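# Close the white door from inside until latched

## Task

From inside the room, push or pull the white door closed until its latch catches and holds. Disturb nothing else, and finish with both grippers empty, having released the door and backed away. The robot must not topple or be left leaning, or the task fails. After everything settles, during the final second before the result is taken, neither arm (grippers included) nor the lift may be in contact with anything, and the base may not touch any movable object such as a box, cart, lid, drawer or loose part; breaking this lowers the result.

## Robot and tools

ROBOT. A LinearBot: a base that can drive in any direction, with a column about 1.7 m tall. A carriage rides the column (joint lift_m) and holds two identical six-joint arms, each with a two-finger gripper. The arm bases sit about 0.57 m + lift_m above the floor, and the carriage extends about 0.15 m below them. A hand reaches up to 0.78 m from its shoulder, but only about 0.38 m below the arm base. The hand is about 0.16 m long and 0.1 m wide (0.14 m with fingers open). The parked arm pose is joints 1 to 6 = 0, 0.05, 0.05, 1.45, 0, 0. With both arms parked, the footprint is about 0.85 m wide and 0.65 m long.

CAMERAS. carriage_camera is fixed on the carriage, facing forward and tilted about 20 degrees down. left_wrist_camera and right_wrist_camera look out past each hand's fingertips.

FRAMES. All positions are in metres. In the base frame the origin is on the floor below the base centre, x points forward, y left and z up. left_hand and right_hand are reported in this frame as the point midway between that hand's finger pads. Each comes with quat_wxyz: the hand's z axis runs along the fingers and the fingers open along its y axis. The odometry frame is the base frame as it stood when the scene began. base_odometry heading is in rad, positive to the left, within ±3.142. It counts wheel rotation only, so wheel slip shows up as travel and it drifts by a degree or two.

move. Arguments: base, joints, speeds, min_time_s, cameras, blocking.
- base holds exactly one key, and each is a relative offset from where the base last reported itself:
  - translate_m: straight drive, forward positive, -2 to 2 m.
  - strafe_m: sideways drive, left positive, -2 to 2 m.
  - rotate_rad: turn in place, counter-clockwise (left) positive, -6.3 to 6.3 rad.
- joints is one flat dictionary covering both arms and the lift. Each key takes an absolute target.
  - lift_m: 0 to 1 m.
  - Per arm, with the prefix left_ or right_:
    - joint1_rad: -2.617 to 3.054, yaw about the vertical; 0 is forward, positive swings left.
    - joint2_rad: 0 to 3.141, shoulder; 0 is upper arm back and level, 1.57 upright, 3.14 forward and level.
    - joint3_rad: 0 to 3.141, elbow; 0 folded, 3.14 straight.
    - joint4_rad: ±1.57, wrist pitch; positive lifts the fingertips.
    - joint5_rad: ±1.57, wrist yaw; positive turns the tips to the RIGHT.
    - joint6_rad: ±2.094, hand roll.
    - gripper_m: 0 to 0.093 m, the pad gap.
  - Keys you omit keep their previous target.
- speeds caps speeds for this action only: translate_m and strafe_m 0.02 to 0.5 m/s, rotate_rad 0.05 to 1.57 rad/s, lift_m 0.08 to 0.27 m/s (default 0.25). The others default to the top of their range.
- min_time_s (0.1 to 8 s) sets the least time each arm and gripper motion takes. A value of 2 or more straightens hand paths a little. Too short a value makes the hand jerk and overshoot.
- cameras: a list of camera names or ["all"].
- blocking: false returns within about 0.5 s while the motion continues.

An action stops at 14 s (time_out). A move with no action just reports the state and images. An unknown key makes the call invalid, and an out-of-range value gets it refused.

OTHER TOOLS.
- wait(seconds 0 to 10, cameras) lets the scene run with no new command.
- stop(cameras) brakes every running motion. The base coasts a little first.
- zoom_image(camera, region [x0,y0,x1,y1] in pixels from the top-left, at most 504 by 504) enlarges part of the newest image.
- read_manual returns licence texts only.
- finished_scene(scene) ends the scene permanently.

RESULT LINES.
- base_status and joint_status can read:
  - moving
  - done (for the base, the wheels turned the full amount, even if they slipped)
  - off_target (at rest away from the target, possibly still pushing)
  - stopped
  - contact_stop or time_out (the target is dropped and the part holds where it is)
  - not_followed (a self-collision check held back the arm's targets)
  - limit_stop_at_motor_heat
- "earlier move" shows the state of a non-blocking move.
- on_its_own lists what the robot did without being told; "held at" there means the target, not the reading.
- joint_positions gives the readings.
- motor_effort is a percentage of maximum, with the action's peak in brackets. It is biased and noisy.
- Joint torques are in N m; values 1 to 3 wrap at ±28.
- Motor temperatures are given per arm: six joints, then the gripper.
- MOTOR HOT appears from 75 °C. At 100 °C an OVER-TEMPERATURE FAULT drops that arm for 30 to 60 s or more.

CRUCIAL: after a refused call, or a contact_stop or time_out you did not order, the remaining move, wait and finished_scene calls in that reply are skipped.

CAUTIONS.
- Time passes while you think, and a running move keeps going.
- Hand readings can be off, usually placing the hand too high, worse at long reach.
- Arms have no contact stop: a blocked arm keeps pressing, heats up and snaps to its target once freed.
- A stretched arm left out heats within minutes; park it to cool. To relieve an arm that is pressing, send it its current readings.
- Do not let the arms strike or squeeze each other.
- With joint 2 below 0.8, swinging joint 1 outward by 0.5 or more can hit the elbow against the column.
- If a drive is stopped by contact, backing about 0.2 m the way you came usually frees the robot.
- Never drive the base away while a hand grips a shut door handle, and never repeat such a drive. Arm pulls on the door also pitch the robot forward. Watch the images and a hand z that rises without being commanded.
- Tipping risk is highest with the carriage high, the arms extended or loaded, when pushing or pulling, or in sudden stops.
- Avoid slamming the door, hard hits and hard pushes.
- To release, open the gripper well past its reading. Then withdraw so nothing of the robot touches the door or anything loose.

Each tool is called after "Request:" as a command line: name --argument value for each argument, lists and objects as JSON in quotes; but a table of rows of numbers goes row by row, as --pt "numbers of a row", without its own name.

## Session

Request:
move

Scene clock: 0.00 s.
Joint torques (N m): no reading
Motor temperatures (°C): left_arm=[31 34 39 31 28 30 27] | right_arm=[32 35 36 31 30 29 31]
base_odometry: x=+0.000 y=+0.000 heading=+0.000
base_status: not commanded
joint_positions: lift_m=+0.300 left_joint1_rad=-0.003 left_joint2_rad=+0.052 left_joint3_rad=+0.038 left_joint4_rad=+1.430 left_joint5_rad=-0.033 left_joint6_rad=+0.031 left_gripper_m=+0.09396 right_joint1_rad=+0.000 right_joint2_rad=+0.035 right_joint3_rad=+0.040 right_joint4_rad=+1.434 right_joint5_rad=-0.028 right_joint6_rad=-0.032 right_gripper_m=+0.09396
joint_status: not commanded
motor_effort: lift_m=+18 drive_wheels=+1
left_hand: x=+0.2553 y=+0.3028 z=+1.3095 quat_wxyz=(+0.997, -0.015, +0.077, +0.015) (m; base frame)
right_hand: x=+0.2486 y=-0.2923 z=+1.3103 quat_wxyz=(+0.998, -0.015, +0.066, -0.015) (m; base frame)
pictures: carriage_camera, left_wrist_camera, right_wrist_camera
Images, in order (width x height): carriage_camera 672x504, left_wrist_camera 672x504, right_wrist_camera 672x504.

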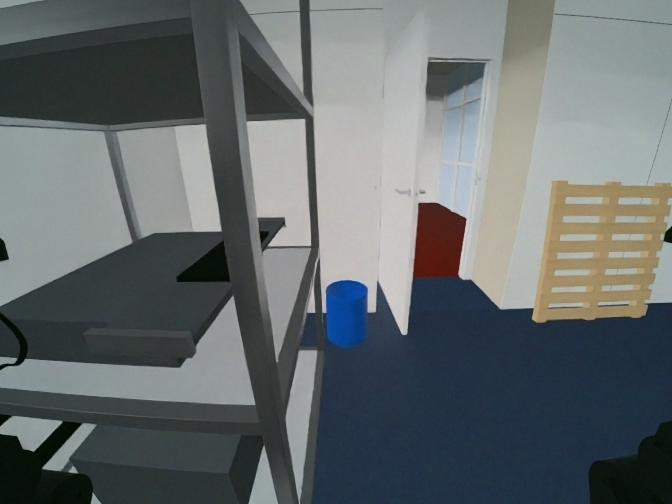

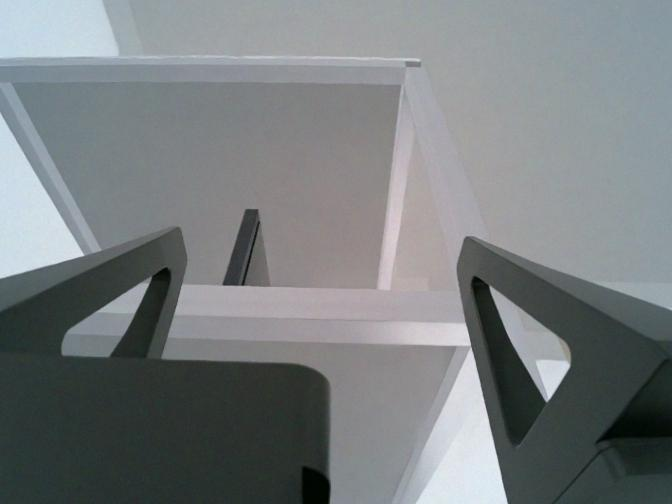

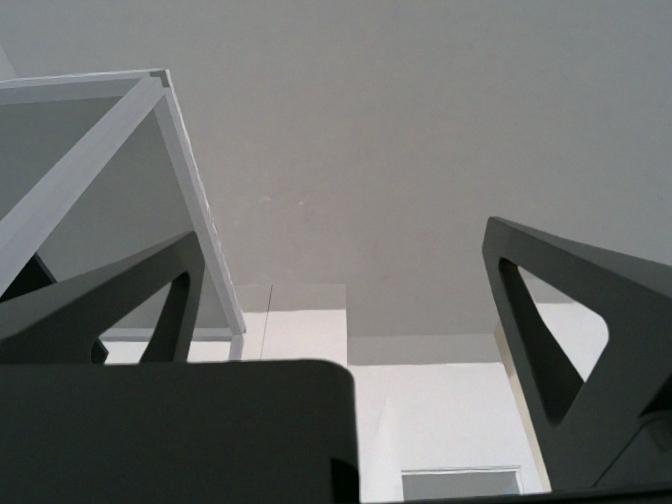

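Request:
move --base '{"strafe_m": -0.5}' --cameras '["carriage_camera"]'

Request:
move --base '{"translate_m": 0.6}' --cameras '["carriage_camera"]'

Scene clock: 37.53 s.
Joint torques (N m): left_arm=[-0.02 4.05 5.61 -0.05 0.1 0.07] | right_arm=[0.05 3.92 5.98 -0.19 -0.05 -0.03]
move: done
base_odometry: x=+0.000 y=-0.500 heading=-0.001
base_status: done
joint_positions: lift_m=+0.300 left_joint1_rad=-0.003 left_joint2_rad=+0.052 left_joint3_rad=+0.038 left_joint4_rad=+1.430 left_joint5_rad=-0.033 left_joint6_rad=+0.031 left_gripper_m=+0.09396 right_joint1_rad=+0.001 right_joint2_rad=+0.035 right_joint3_rad=+0.040 right_joint4_rad=+1.434 right_joint5_rad=-0.028 right_joint6_rad=-0.032 right_gripper_m=+0.09396
joint_status: not commanded
motor_effort: lift_m=+18(18) drive_wheels=-4(18)
left_hand: x=+0.2553 y=+0.3028 z=+1.3095 quat_wxyz=(+0.997, -0.015, +0.077, +0.015) (m; base frame)
right_hand: x=+0.2486 y=-0.2923 z=+1.3103 quat_wxyz=(+0.998, -0.015, +0.066, -0.015) (m; base frame)
pictures: carriage_camera
Images, in order (width x height): carriage_camera 672x504.

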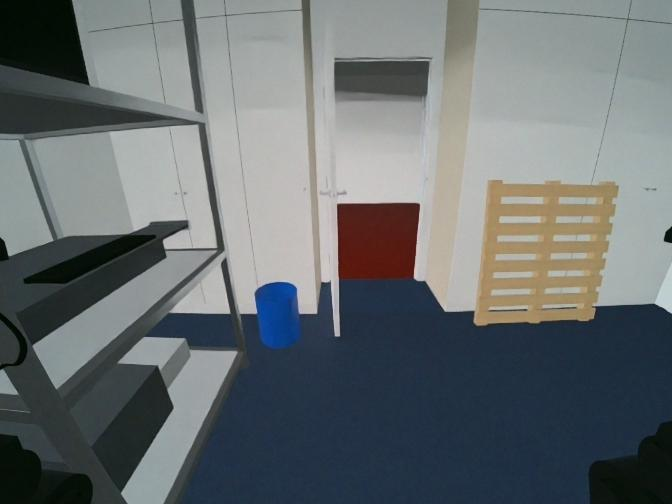

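Scene clock: 40.93 s.
Joint torques (N m): left_arm=[-0.13 3.9 5.57 -0.07 0.12 0.03] | right_arm=[-0.14 3.85 5.97 -0.2 -0.07 -0.05]
move: done
base_odometry: x=+0.600 y=-0.501 heading=-0.001
base_status: done
joint_positions: lift_m=+0.300 left_joint1_rad=-0.003 left_joint2_rad=+0.052 left_joint3_rad=+0.038 left_joint4_rad=+1.429 left_joint5_rad=-0.033 left_joint6_rad=+0.031 left_gripper_m=+0.09396 right_joint1_rad=+0.001 right_joint2_rad=+0.035 right_joint3_rad=+0.040 right_joint4_rad=+1.433 right_joint5_rad=-0.028 right_joint6_rad=-0.032 right_gripper_m=+0.09396
joint_status: not commanded
motor_effort: lift_m=+18(18) drive_wheels=-2(15)
left_hand: x=+0.2556 y=+0.3028 z=+1.3095 quat_wxyz=(+0.997, -0.015, +0.078, +0.015) (m; base frame)
right_hand: x=+0.2489 y=-0.2923 z=+1.3103 quat_wxyz=(+0.998, -0.015, +0.066, -0.015) (m; base frame)
pictures: carriage_camera
Images, in order (width x height): carriage_camera 672x504.

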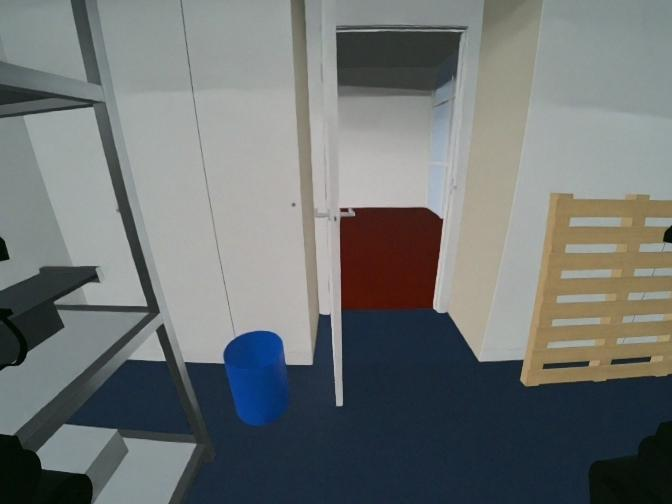

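Request:
move --base '{"strafe_m": -0.14}' --joints '{"lift_m": 0.0, "left_joint1_rad": 0, "left_joint2_rad": 2.7, "left_joint3_rad": 2.2, "left_joint4_rad": 0.5, "left_joint5_rad": 0, "left_joint6_rad": 0, "left_gripper_m": 0}' --min_time_s 2 --cameras '["carriage_camera"]'

Request:
move --base '{"translate_m": 0.5}' --cameras '["carriage_camera","left_wrist_camera"]' --speeds '{"translate_m": 0.3}'

Scene clock: 100.87 s.
Joint torques (N m): left_arm=[0.01 -16.69 9.47 1.97 0.26 -0.09] | right_arm=[-0.18 3.88 5.98 -0.19 -0.06 -0.03]
move: done
base_odometry: x=+0.600 y=-0.641 heading=-0.001
base_status: done
joint_positions: lift_m=+0.000 left_joint1_rad=-0.003 left_joint2_rad=+2.695 left_joint3_rad=+2.172 left_joint4_rad=+0.502 left_joint5_rad=-0.016 left_joint6_rad=+0.012 left_gripper_m=+0.00067 right_joint1_rad=+0.001 right_joint2_rad=+0.035 right_joint3_rad=+0.040 right_joint4_rad=+1.433 right_joint5_rad=-0.028 right_joint6_rad=-0.032 right_gripper_m=+0.09396
joint_status: all done
motor_effort: lift_m=+19(19) drive_wheels=+2(12)
left_hand: x=+0.9634 y=+0.2978 z=+0.7325 quat_wxyz=(+0.700, +0.000, +0.715, +0.009) (m; base frame)
right_hand: x=+0.2489 y=-0.2923 z=+1.0102 quat_wxyz=(+0.998, -0.015, +0.066, -0.015) (m; base frame)
pictures: carriage_camera
Images, in order (width x height): carriage_camera 672x504.

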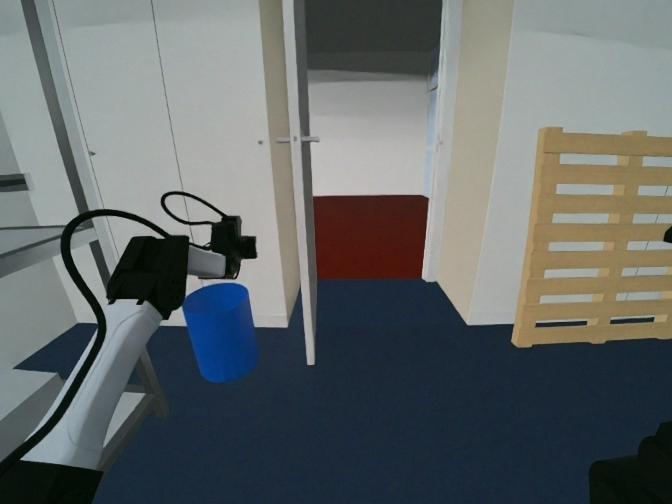

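Scene clock: 104.10 s.
Joint torques (N m): left_arm=[0.12 -16.69 9.47 1.98 0.29 -0.07] | right_arm=[-0.2 3.86 5.94 -0.16 -0.07 -0.04]
Motor temperatures (°C): left_arm=[31 37 44 32 28 30 27] | right_arm=[31 37 37 30 30 29 31]
move: done
base_odometry: x=+1.100 y=-0.642 heading=-0.001
base_status: done
joint_positions: lift_m=+0.000 left_joint1_rad=-0.003 left_joint2_rad=+2.695 left_joint3_rad=+2.172 left_joint4_rad=+0.501 left_joint5_rad=-0.016 left_joint6_rad=+0.012 left_gripper_m=+0.00067 right_joint1_rad=+0.001 right_joint2_rad=+0.035 right_joint3_rad=+0.040 right_joint4_rad=+1.432 right_joint5_rad=-0.028 right_joint6_rad=-0.032 right_gripper_m=+0.09396
joint_status: not commanded
motor_effort: lift_m=+19(19) drive_wheels=-3(14)
left_hand: x=+0.9634 y=+0.2977 z=+0.7323 quat_wxyz=(+0.699, +0.000, +0.715, +0.009) (m; base frame)
right_hand: x=+0.2490 y=-0.2923 z=+1.0102 quat_wxyz=(+0.998, -0.015, +0.066, -0.015) (m; base frame)
pictures: carriage_camera, left_wrist_camera
Images, in order (width x height): carriage_camera 672x504, left_wrist_camera 672x504.

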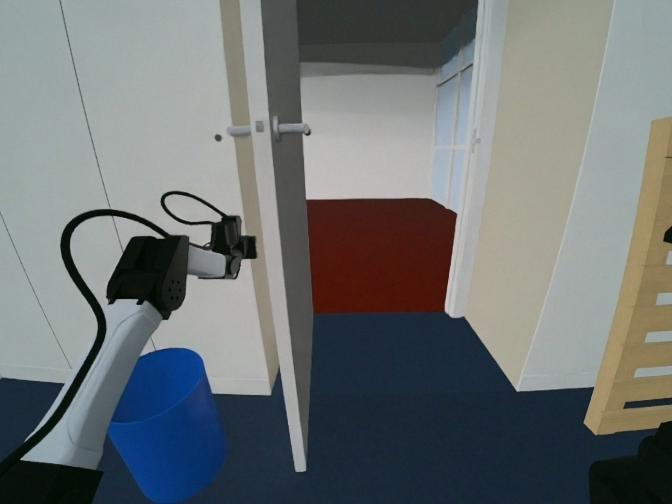

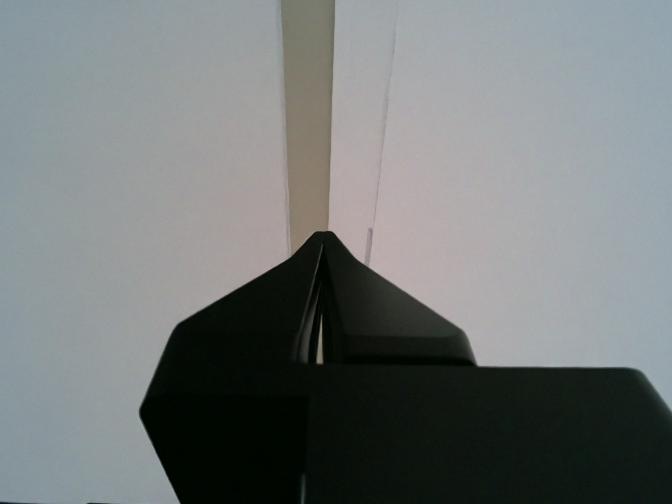

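Request:
move --base '{"translate_m": 0.13}' --speeds '{"translate_m": 0.3}'

Request:
move --base '{"strafe_m": -0.5}' --cameras '["carriage_camera"]' --speeds '{"strafe_m": 0.25}'

Scene clock: 111.43 s.
Joint torques (N m): left_arm=[6.08 -7.71 12.51 5.2 4.31 0.27] | right_arm=[-0.18 3.89 5.91 -0.15 -0.04 -0.05]
move: done
base_odometry: x=+1.229 y=-0.642 heading=-0.001
base_status: done
joint_positions: lift_m=+0.000 left_joint1_rad=-0.081 left_joint2_rad=+2.604 left_joint3_rad=+2.137 left_joint4_rad=+0.143 left_joint5_rad=-0.375 left_joint6_rad=-0.018 left_gripper_m=+0.00068 right_joint1_rad=+0.001 right_joint2_rad=+0.035 right_joint3_rad=+0.040 right_joint4_rad=+1.431 right_joint5_rad=-0.028 right_joint6_rad=-0.032 right_gripper_m=+0.09396
joint_status: not commanded
motor_effort: lift_m=+17(19) drive_wheels=+16(34)
left_hand: x=+0.9342 y=+0.3028 z=+0.6977 quat_wxyz=(+0.581, -0.084, +0.801, +0.123) (m; base frame)
right_hand: x=+0.2492 y=-0.2923 z=+1.0103 quat_wxyz=(+0.998, -0.015, +0.067, -0.015) (m; base frame)
pictures: none

Scene clock: 114.73 s.
Joint torques (N m): left_arm=[0.05 -16.4 9.7 2.16 0.24 0.02] | right_arm=[-0.44 3.86 5.97 -0.17 -0.06 -0.04]
Motor temperatures (°C): left_arm=[31 42 46 36 29 30 27] | right_arm=[31 37 38 30 30 29 31]
move: done
base_odometry: x=+1.229 y=-1.142 heading=-0.001
base_status: done
joint_positions: lift_m=+0.000 left_joint1_rad=-0.004 left_joint2_rad=+2.693 left_joint3_rad=+2.170 left_joint4_rad=+0.480 left_joint5_rad=-0.014 left_joint6_rad=+0.002 left_gripper_m=+0.00066 right_joint1_rad=+0.001 right_joint2_rad=+0.035 right_joint3_rad=+0.040 right_joint4_rad=+1.432 right_joint5_rad=-0.028 right_joint6_rad=-0.032 right_gripper_m=+0.09396
joint_status: not commanded
motor_effort: lift_m=+17(18) drive_wheels=+2(22)
left_hand: x=+0.9630 y=+0.2965 z=+0.7276 quat_wxyz=(+0.692, -0.003, +0.722, +0.004) (m; base frame)
right_hand: x=+0.2490 y=-0.2923 z=+1.0103 quat_wxyz=(+0.998, -0.015, +0.066, -0.015) (m; base frame)
pictures: carriage_camera
Images, in order (width x height): carriage_camera 672x504.

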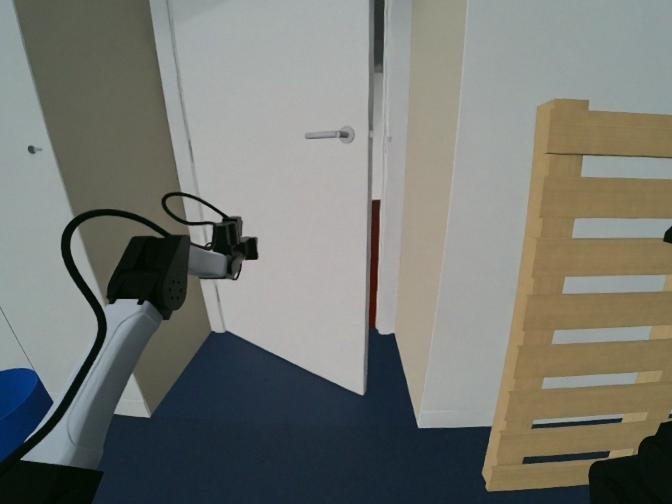

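Request:
move --base '{"strafe_m": 0.43}' --joints '{"left_joint1_rad": -0.2}'

Request:
move --base '{"rotate_rad": -0.3}' --cameras '["carriage_camera"]'

Request:
move --base '{"translate_m": 0.6}' --speeds '{"translate_m": 0.2}' --cameras '["carriage_camera"]'

Scene clock: 144.27 s.
Joint torques (N m): left_arm=[-0.69 -16.5 9.33 2.12 0.08 0.03] | right_arm=[-0.23 3.89 6 -0.18 -0.06 -0.04]
Motor temperatures (°C): left_arm=[31 54 51 38 28 30 28] | right_arm=[31 37 38 30 30 29 31]
move: done
base_odometry: x=+1.230 y=-0.712 heading=-0.001
base_status: done
joint_positions: lift_m=+0.000 left_joint1_rad=-0.196 left_joint2_rad=+2.693 left_joint3_rad=+2.172 left_joint4_rad=+0.483 left_joint5_rad=+0.001 left_joint6_rad=+0.002 left_gripper_m=+0.00066 right_joint1_rad=+0.000 right_joint2_rad=+0.035 right_joint3_rad=+0.040 right_joint4_rad=+1.432 right_joint5_rad=-0.028 right_joint6_rad=-0.032 right_gripper_m=+0.09396
joint_status: all done
motor_effort: lift_m=+17(18) drive_wheels=+0(14)
left_hand: x=+0.9488 y=+0.1511 z=+0.7292 quat_wxyz=(+0.690, +0.071, +0.717, -0.068) (m; base frame)
right_hand: x=+0.2490 y=-0.2923 z=+1.0103 quat_wxyz=(+0.998, -0.015, +0.066, -0.015) (m; base frame)
pictures: none

Scene clock: 145.80 s.
Joint torques (N m): left_arm=[0.49 -16.49 9.37 2.15 0.08 0.03] | right_arm=[-0.16 3.92 5.94 -0.18 -0.06 -0.05]
Motor temperatures (°C): left_arm=[31 55 50 38 28 30 28] | right_arm=[31 37 38 30 30 29 31]
move: done
base_odometry: x=+1.230 y=-0.712 heading=-0.301
base_status: done
joint_positions: lift_m=+0.000 left_joint1_rad=-0.206 left_joint2_rad=+2.693 left_joint3_rad=+2.172 left_joint4_rad=+0.484 left_joint5_rad=+0.001 left_joint6_rad=+0.002 left_gripper_m=+0.00066 right_joint1_rad=+0.000 right_joint2_rad=+0.035 right_joint3_rad=+0.040 right_joint4_rad=+1.432 right_joint5_rad=-0.028 right_joint6_rad=-0.032 right_gripper_m=+0.09396
joint_status: not commanded
motor_effort: lift_m=+17(18) drive_wheels=+5(10)
left_hand: x=+0.9474 y=+0.1441 z=+0.7294 quat_wxyz=(+0.690, +0.075, +0.716, -0.071) (m; base frame)
right_hand: x=+0.2490 y=-0.2923 z=+1.0103 quat_wxyz=(+0.998, -0.015, +0.066, -0.015) (m; base frame)
pictures: carriage_camera
Images, in order (width x height): carriage_camera 672x504.

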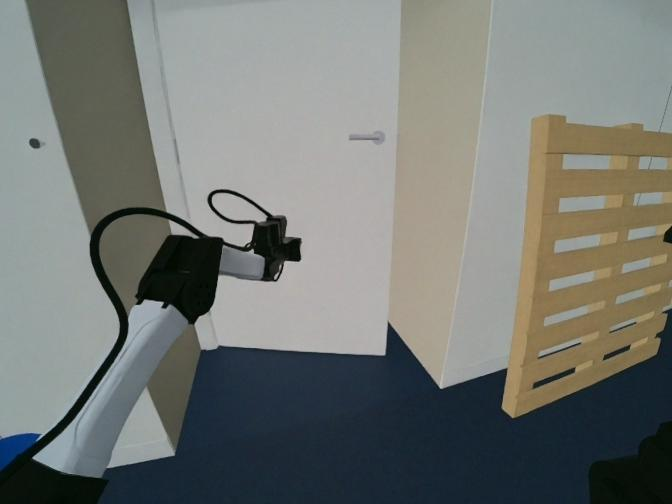

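Scene clock: 149.90 s.
Joint torques (N m): left_arm=[9.1 -15.97 9.26 2.17 -4.54 0.05] | right_arm=[-0.16 3.9 5.96 -0.19 -0.06 -0.05]
Motor temperatures (°C): left_arm=[31 55 50 39 29 30 28] | right_arm=[31 37 38 30 30 29 31]
move: done
base_odometry: x=+1.802 y=-0.890 heading=-0.302
base_status: done
joint_positions: lift_m=+0.000 left_joint1_rad=-0.318 left_joint2_rad=+2.690 left_joint3_rad=+2.172 left_joint4_rad=+0.472 left_joint5_rad=+0.403 left_joint6_rad=+0.002 left_gripper_m=+0.00065 right_joint1_rad=+0.000 right_joint2_rad=+0.035 right_joint3_rad=+0.040 right_joint4_rad=+1.432 right_joint5_rad=-0.028 right_joint6_rad=-0.032 right_gripper_m=+0.09396
joint_status: not commanded
motor_effort: lift_m=+18(18) drive_wheels=+10(23)
left_hand: x=+0.8909 y=+0.0027 z=+0.7294 quat_wxyz=(+0.645, +0.249, +0.677, -0.249) (m; base frame)
right_hand: x=+0.2490 y=-0.2923 z=+1.0103 quat_wxyz=(+0.998, -0.015, +0.066, -0.015) (m; base frame)
pictures: carriage_camera
Images, in order (width x height): carriage_camera 672x504.

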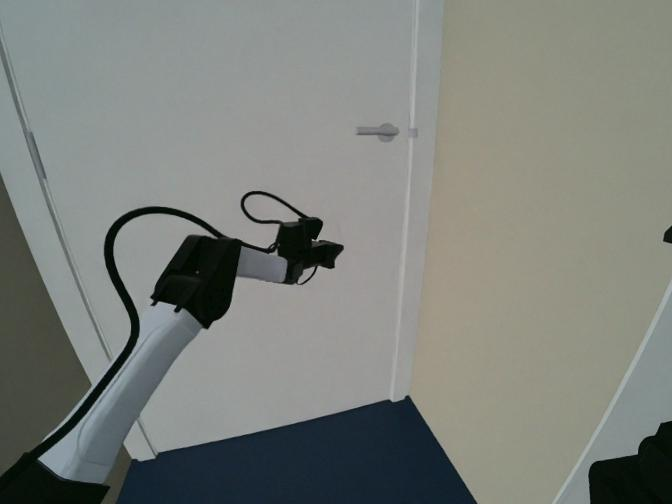

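Request:
move --base '{"translate_m": -0.5}' --cameras '["carriage_camera"]'

Request:
zoom_image --camera "carriage_camera" --region '[330, 0, 450, 400]'

Scene clock: 156.83 s.
Joint torques (N m): left_arm=[-0.35 -16.17 9.14 2.07 -0.06 0.04] | right_arm=[-0.16 3.86 5.93 -0.17 -0.06 -0.05]
Motor temperatures (°C): left_arm=[32 57 50 40 32 30 28] | right_arm=[31 37 38 30 30 29 31]
move: done
base_odometry: x=+1.325 y=-0.741 heading=-0.302
base_status: done
joint_positions: lift_m=+0.000 left_joint1_rad=-0.196 left_joint2_rad=+2.690 left_joint3_rad=+2.175 left_joint4_rad=+0.486 left_joint5_rad=+0.015 left_joint6_rad=+0.002 left_gripper_m=+0.00065 right_joint1_rad=+0.000 right_joint2_rad=+0.035 right_joint3_rad=+0.040 right_joint4_rad=+1.432 right_joint5_rad=-0.028 right_joint6_rad=-0.032 right_gripper_m=+0.09396
joint_status: not commanded
motor_effort: lift_m=+18(18) drive_wheels=-4(18)
left_hand: x=+0.9485 y=+0.1489 z=+0.7336 quat_wxyz=(+0.693, +0.076, +0.713, -0.073) (m; base frame)
right_hand: x=+0.2490 y=-0.2922 z=+1.0103 quat_wxyz=(+0.998, -0.015, +0.067, -0.015) (m; base frame)
pictures: carriage_camera
Images, in order (width x height): carriage_camera 672x504.

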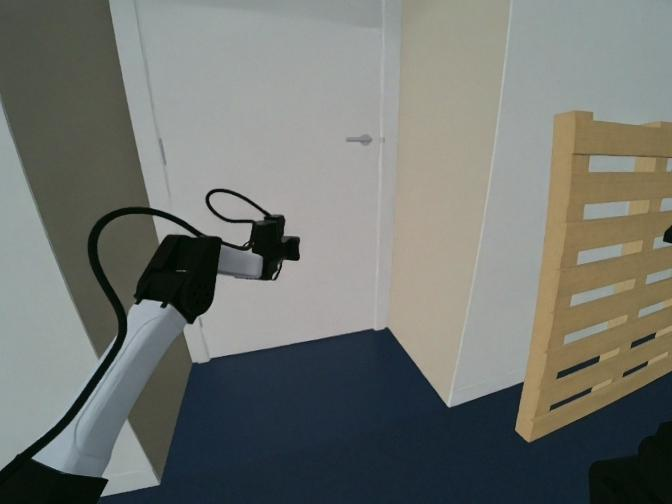

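Scaled by 1.260 from the camera's 672x504 image, which has a finer 960x720 frame.

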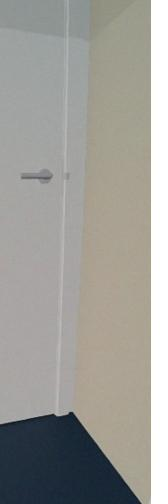

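Appears closed. Finish practice to see.

Request:
finished_scene --scene 1

The scene is finished: the task was done.


## Next scene

The same job, from a new start.

Request:
move

Scene clock: 0.00 s.
Joint torques (N m): no reading
Motor temperatures (°C): left_arm=[30 34 36 30 28 30 27] | right_arm=[31 32 33 28 29 29 31]
base_odometry: x=+0.000 y=+0.000 heading=+0.000
base_status: not commanded
joint_positions: lift_m=+0.300 left_joint1_rad=-0.004 left_joint2_rad=+0.043 left_joint3_rad=+0.038 left_joint4_rad=+1.478 left_joint5_rad=-0.003 left_joint6_rad=-0.042 left_gripper_m=+0.09396 right_joint1_rad=-0.020 right_joint2_rad=+0.054 right_joint3_rad=+0.039 right_joint4_rad=+1.497 right_joint5_rad=+0.020 right_joint6_rad=+0.048 right_gripper_m=+0.09396
joint_status: not commanded
motor_effort: lift_m=+18 drive_wheels=+0
left_hand: x=+0.2411 y=+0.2976 z=+1.3111 quat_wxyz=(+0.999, -0.002, +0.049, -0.023) (m; base frame)
right_hand: x=+0.2395 y=-0.3011 z=+1.3116 quat_wxyz=(+0.999, +0.011, +0.044, +0.013) (m; base frame)
pictures: carriage_camera, left_wrist_camera, right_wrist_camera
Images, in order (width x height): carriage_camera 672x504, left_wrist_camera 672x504, right_wrist_camera 672x504.

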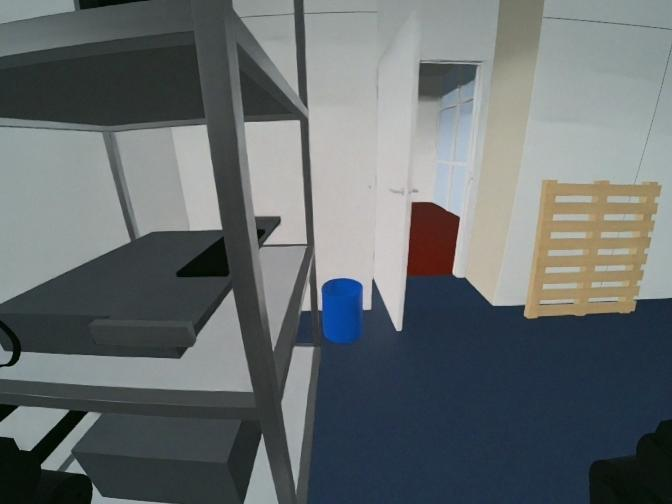

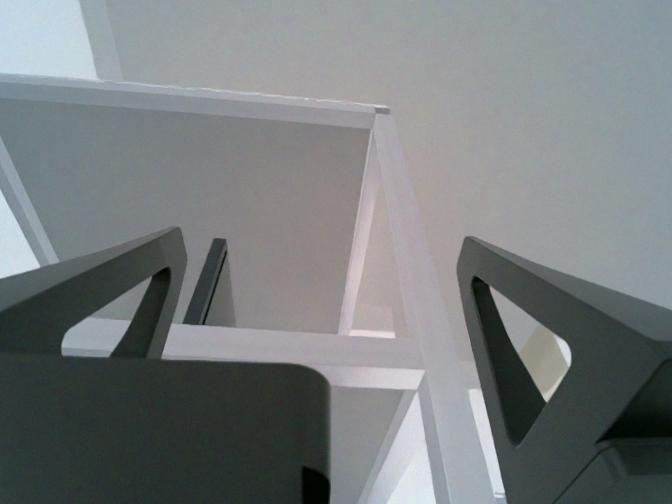

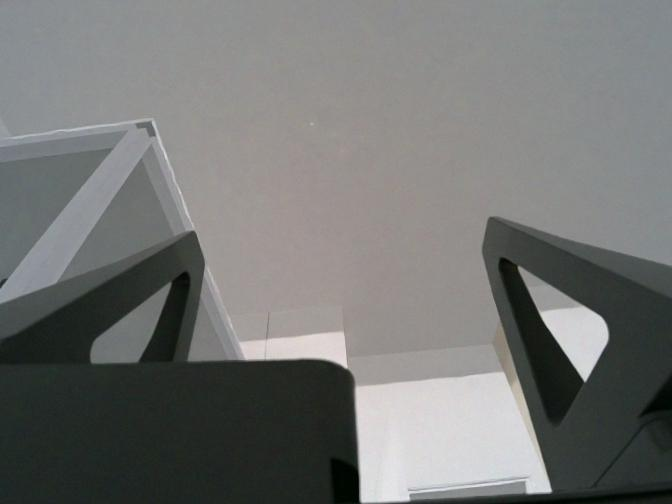

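Request:
move --base '{"strafe_m": -0.6}' --joints '{"lift_m": 0.1}'

Request:
move --base '{"translate_m": 1.12}' --joints '{"lift_m": 0.0, "left_joint1_rad": 0, "left_joint2_rad": 2.7, "left_joint3_rad": 2.2, "left_joint4_rad": 0.5, "left_joint5_rad": 0, "left_joint6_rad": 0, "left_gripper_m": 0}' --min_time_s 2 --cameras '["carriage_camera"]'

Scene clock: 48.27 s.
Joint torques (N m): left_arm=[-0.21 4.15 5.61 -0.17 0.13 0.05] | right_arm=[-0.17 3.9 5.79 -0.3 -0.1 -0.04]
move: done
base_odometry: x=-0.001 y=-0.600 heading=-0.001
base_status: done
joint_positions: lift_m=+0.100 left_joint1_rad=-0.003 left_joint2_rad=+0.043 left_joint3_rad=+0.038 left_joint4_rad=+1.478 left_joint5_rad=-0.003 left_joint6_rad=-0.042 left_gripper_m=+0.09396 right_joint1_rad=-0.020 right_joint2_rad=+0.054 right_joint3_rad=+0.039 right_joint4_rad=+1.497 right_joint5_rad=+0.020 right_joint6_rad=+0.048 right_gripper_m=+0.09396
joint_status: all done
motor_effort: lift_m=+19(19) drive_wheels=-4(20)
left_hand: x=+0.2411 y=+0.2976 z=+1.1110 quat_wxyz=(+0.999, -0.002, +0.049, -0.022) (m; base frame)
right_hand: x=+0.2395 y=-0.3011 z=+1.1115 quat_wxyz=(+0.999, +0.011, +0.044, +0.014) (m; base frame)
pictures: none

Scene clock: 52.80 s.
Joint torques (N m): left_arm=[0.21 -16.34 9.46 1.93 0.16 0.18] | right_arm=[-0.12 4.01 5.78 -0.29 -0.09 -0.05]
move: done
base_odometry: x=+1.119 y=-0.601 heading=-0.001
base_status: done
joint_positions: lift_m=+0.000 left_joint1_rad=-0.003 left_joint2_rad=+2.694 left_joint3_rad=+2.174 left_joint4_rad=+0.504 left_joint5_rad=-0.003 left_joint6_rad=-0.011 left_gripper_m=+0.00066 right_joint1_rad=-0.020 right_joint2_rad=+0.054 right_joint3_rad=+0.039 right_joint4_rad=+1.498 right_joint5_rad=+0.020 right_joint6_rad=+0.048 right_gripper_m=+0.09396
joint_status: all done
motor_effort: lift_m=+18(20) drive_wheels=-1(16)
left_hand: x=+0.9635 y=+0.2952 z=+0.7345 quat_wxyz=(+0.701, -0.004, +0.713, -0.004) (m; base frame)
right_hand: x=+0.2394 y=-0.3011 z=+1.0116 quat_wxyz=(+0.999, +0.011, +0.044, +0.014) (m; base frame)
pictures: carriage_camera
Images, in order (width x height): carriage_camera 672x504.

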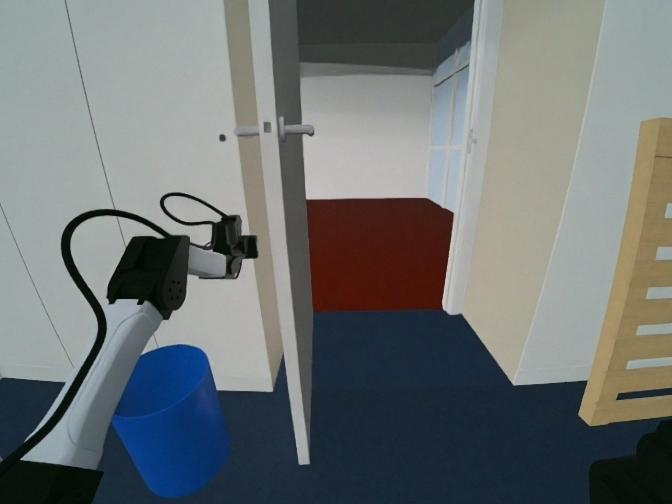

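Request:
move --base '{"rotate_rad": -0.3}' --joints '{"left_joint1_rad": -0.2}' --speeds '{"rotate_rad": 0.4}' --min_time_s 1 --cameras '["carriage_camera"]'

Request:
move --base '{"translate_m": 0.45}' --speeds '{"translate_m": 0.3}' --cameras '["carriage_camera"]'

Scene clock: 59.40 s.
Joint torques (N m): left_arm=[-0.88 -16.43 9.28 1.97 0.23 0.14] | right_arm=[-0.12 3.99 5.72 -0.3 -0.1 -0.04]
Motor temperatures (°C): left_arm=[30 39 41 32 28 30 27] | right_arm=[30 33 35 29 29 29 31]
move: done
base_odometry: x=+1.120 y=-0.601 heading=-0.301
base_status: done
joint_positions: lift_m=+0.000 left_joint1_rad=-0.192 left_joint2_rad=+2.694 left_joint3_rad=+2.174 left_joint4_rad=+0.503 left_joint5_rad=-0.010 left_joint6_rad=-0.009 left_gripper_m=+0.00064 right_joint1_rad=-0.020 right_joint2_rad=+0.054 right_joint3_rad=+0.039 right_joint4_rad=+1.498 right_joint5_rad=+0.020 right_joint6_rad=+0.048 right_gripper_m=+0.09396
joint_status: all done
motor_effort: lift_m=+18(18) drive_wheels=+6(22)
left_hand: x=+0.9501 y=+0.1559 z=+0.7343 quat_wxyz=(+0.698, +0.062, +0.711, -0.067) (m; base frame)
right_hand: x=+0.2394 y=-0.3011 z=+1.0116 quat_wxyz=(+0.999, +0.011, +0.044, +0.014) (m; base frame)
pictures: carriage_camera
Images, in order (width x height): carriage_camera 672x504.

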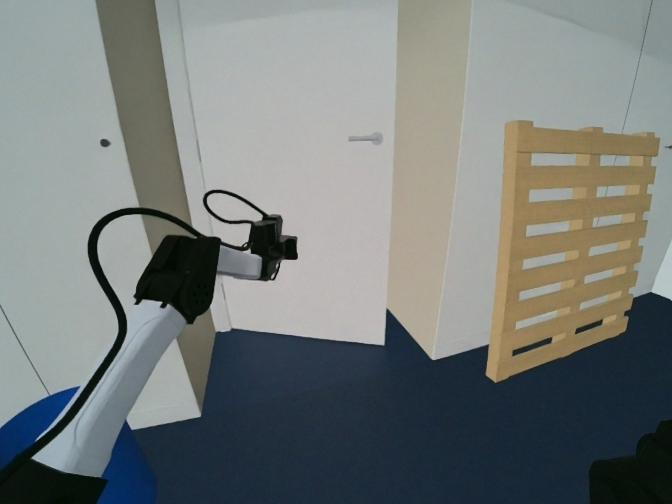

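Scene clock: 62.47 s.
Joint torques (N m): left_arm=[-0.42 -16.46 9.33 1.9 0.2 0.13] | right_arm=[-0.2 3.96 5.79 -0.3 -0.1 -0.04]
move: done
base_odometry: x=+1.549 y=-0.735 heading=-0.302
base_status: done
joint_positions: lift_m=+0.000 left_joint1_rad=-0.195 left_joint2_rad=+2.694 left_joint3_rad=+2.174 left_joint4_rad=+0.503 left_joint5_rad=-0.010 left_joint6_rad=-0.009 left_gripper_m=+0.00064 right_joint1_rad=-0.020 right_joint2_rad=+0.054 right_joint3_rad=+0.039 right_joint4_rad=+1.498 right_joint5_rad=+0.020 right_joint6_rad=+0.048 right_gripper_m=+0.09396
joint_status: not commanded
motor_effort: lift_m=+18(18) drive_wheels=-4(18)
left_hand: x=+0.9497 y=+0.1537 z=+0.7343 quat_wxyz=(+0.698, +0.063, +0.711, -0.068) (m; base frame)
right_hand: x=+0.2394 y=-0.3011 z=+1.0116 quat_wxyz=(+0.999, +0.011, +0.044, +0.014) (m; base frame)
pictures: carriage_camera
Images, in order (width x height): carriage_camera 672x504.

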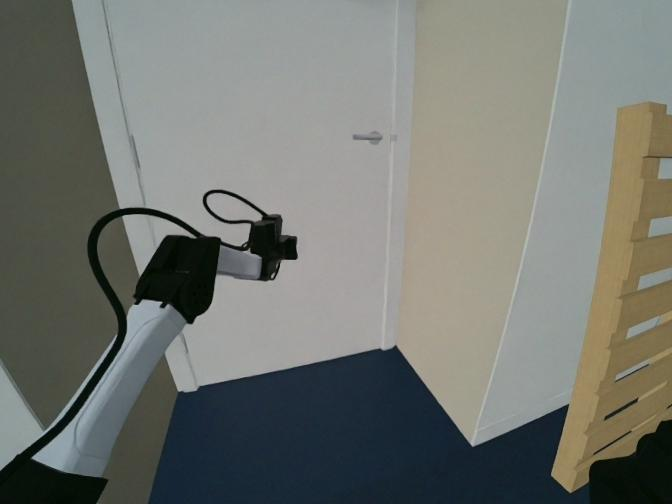

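Request:
move --base '{"translate_m": 0.28}' --speeds '{"translate_m": 0.2}' --cameras '["carriage_camera"]'

Request:
zoom_image --camera "carriage_camera" --region '[300, 0, 500, 450]'

Scene clock: 74.37 s.
Joint torques (N m): left_arm=[6.64 -16.43 9.31 2 -3.02 0.12] | right_arm=[-0.12 4.01 5.83 -0.27 -0.09 -0.04]
Motor temperatures (°C): left_arm=[30 44 42 34 28 30 27] | right_arm=[30 34 35 29 29 29 31]
move: done
base_odometry: x=+1.816 y=-0.819 heading=-0.302
base_status: done
joint_positions: lift_m=+0.000 left_joint1_rad=-0.289 left_joint2_rad=+2.694 left_joint3_rad=+2.174 left_joint4_rad=+0.491 left_joint5_rad=+0.267 left_joint6_rad=-0.006 left_gripper_m=+0.00064 right_joint1_rad=-0.020 right_joint2_rad=+0.054 right_joint3_rad=+0.039 right_joint4_rad=+1.495 right_joint5_rad=+0.020 right_joint6_rad=+0.048 right_gripper_m=+0.09396
joint_status: not commanded
motor_effort: lift_m=+18(18) drive_wheels=+7(15)
left_hand: x=+0.9134 y=+0.0416 z=+0.7316 quat_wxyz=(+0.669, +0.192, +0.691, -0.196) (m; base frame)
right_hand: x=+0.2400 y=-0.3011 z=+1.0116 quat_wxyz=(+0.999, +0.011, +0.045, +0.014) (m; base frame)
pictures: carriage_camera
Images, in order (width x height): carriage_camera 672x504.

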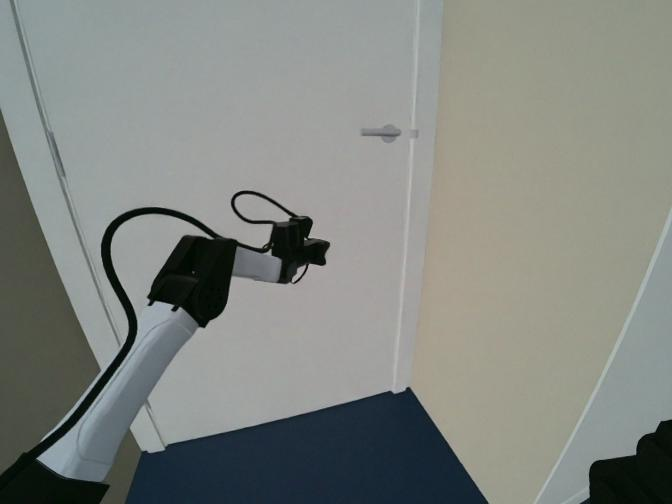

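Scaled by 1.120 from the camera's 672x504 image, which has a finer 960x720 frame.

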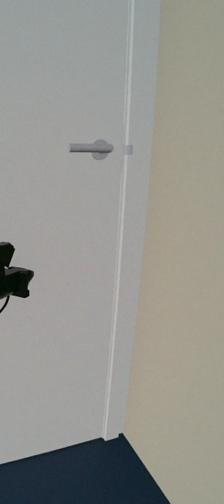

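Request:
move --base '{"translate_m": 0.05}' --speeds '{"translate_m": 0.2}'

Request:
move --base '{"translate_m": -0.4}' --cameras '["carriage_camera"]'

Request:
zoom_image --camera "carriage_camera" --region '[300, 0, 500, 400]'

Scene clock: 79.63 s.
Joint torques (N m): left_arm=[11.44 -16.36 9.31 2.23 -4.17 0.18] | right_arm=[-0.18 4 5.75 -0.27 -0.09 -0.05]
move: done
base_odometry: x=+1.864 y=-0.834 heading=-0.303
base_status: done
joint_positions: lift_m=+0.000 left_joint1_rad=-0.351 left_joint2_rad=+2.694 left_joint3_rad=+2.174 left_joint4_rad=+0.466 left_joint5_rad=+0.372 left_joint6_rad=-0.014 left_gripper_m=+0.00063 right_joint1_rad=-0.020 right_joint2_rad=+0.054 right_joint3_rad=+0.039 right_joint4_rad=+1.495 right_joint5_rad=+0.020 right_joint6_rad=+0.048 right_gripper_m=+0.09396
joint_status: not commanded
motor_effort: lift_m=+18(18) drive_wheels=+11(16)
left_hand: x=+0.8848 y=-0.0152 z=+0.7258 quat_wxyz=(+0.640, +0.245, +0.682, -0.255) (m; base frame)
right_hand: x=+0.2400 y=-0.3011 z=+1.0116 quat_wxyz=(+0.999, +0.011, +0.045, +0.014) (m; base frame)
pictures: none

Scene clock: 82.47 s.
Joint torques (N m): left_arm=[-0.25 -16.38 9.24 2.08 -0.08 0.12] | right_arm=[-0.2 4.04 5.76 -0.32 -0.08 -0.06]
move: done
base_odometry: x=+1.482 y=-0.714 heading=-0.304
base_status: done
joint_positions: lift_m=+0.000 left_joint1_rad=-0.198 left_joint2_rad=+2.694 left_joint3_rad=+2.175 left_joint4_rad=+0.487 left_joint5_rad=+0.015 left_joint6_rad=-0.006 left_gripper_m=+0.00063 right_joint1_rad=-0.020 right_joint2_rad=+0.054 right_joint3_rad=+0.039 right_joint4_rad=+1.495 right_joint5_rad=+0.020 right_joint6_rad=+0.048 right_gripper_m=+0.09396
joint_status: not commanded
motor_effort: lift_m=+18(18) drive_wheels=-3(15)
left_hand: x=+0.9484 y=+0.1473 z=+0.7312 quat_wxyz=(+0.692, +0.074, +0.714, -0.076) (m; base frame)
right_hand: x=+0.2401 y=-0.3012 z=+1.0116 quat_wxyz=(+0.999, +0.012, +0.046, +0.014) (m; base frame)
pictures: carriage_camera
Images, in order (width x height): carriage_camera 672x504.

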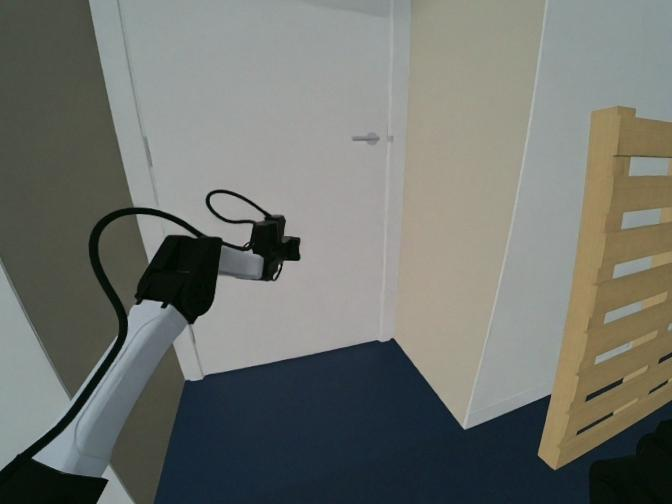

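Scaled by 1.260 from the camera's 672x504 image, which has a finer 960x720 frame.

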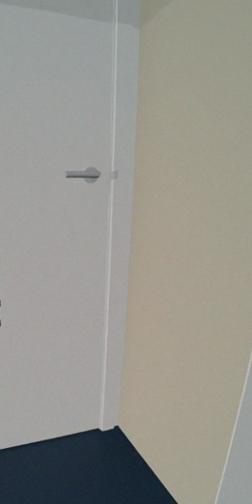

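Request:
finished_scene --scene 2

The scene is finished: the task was done.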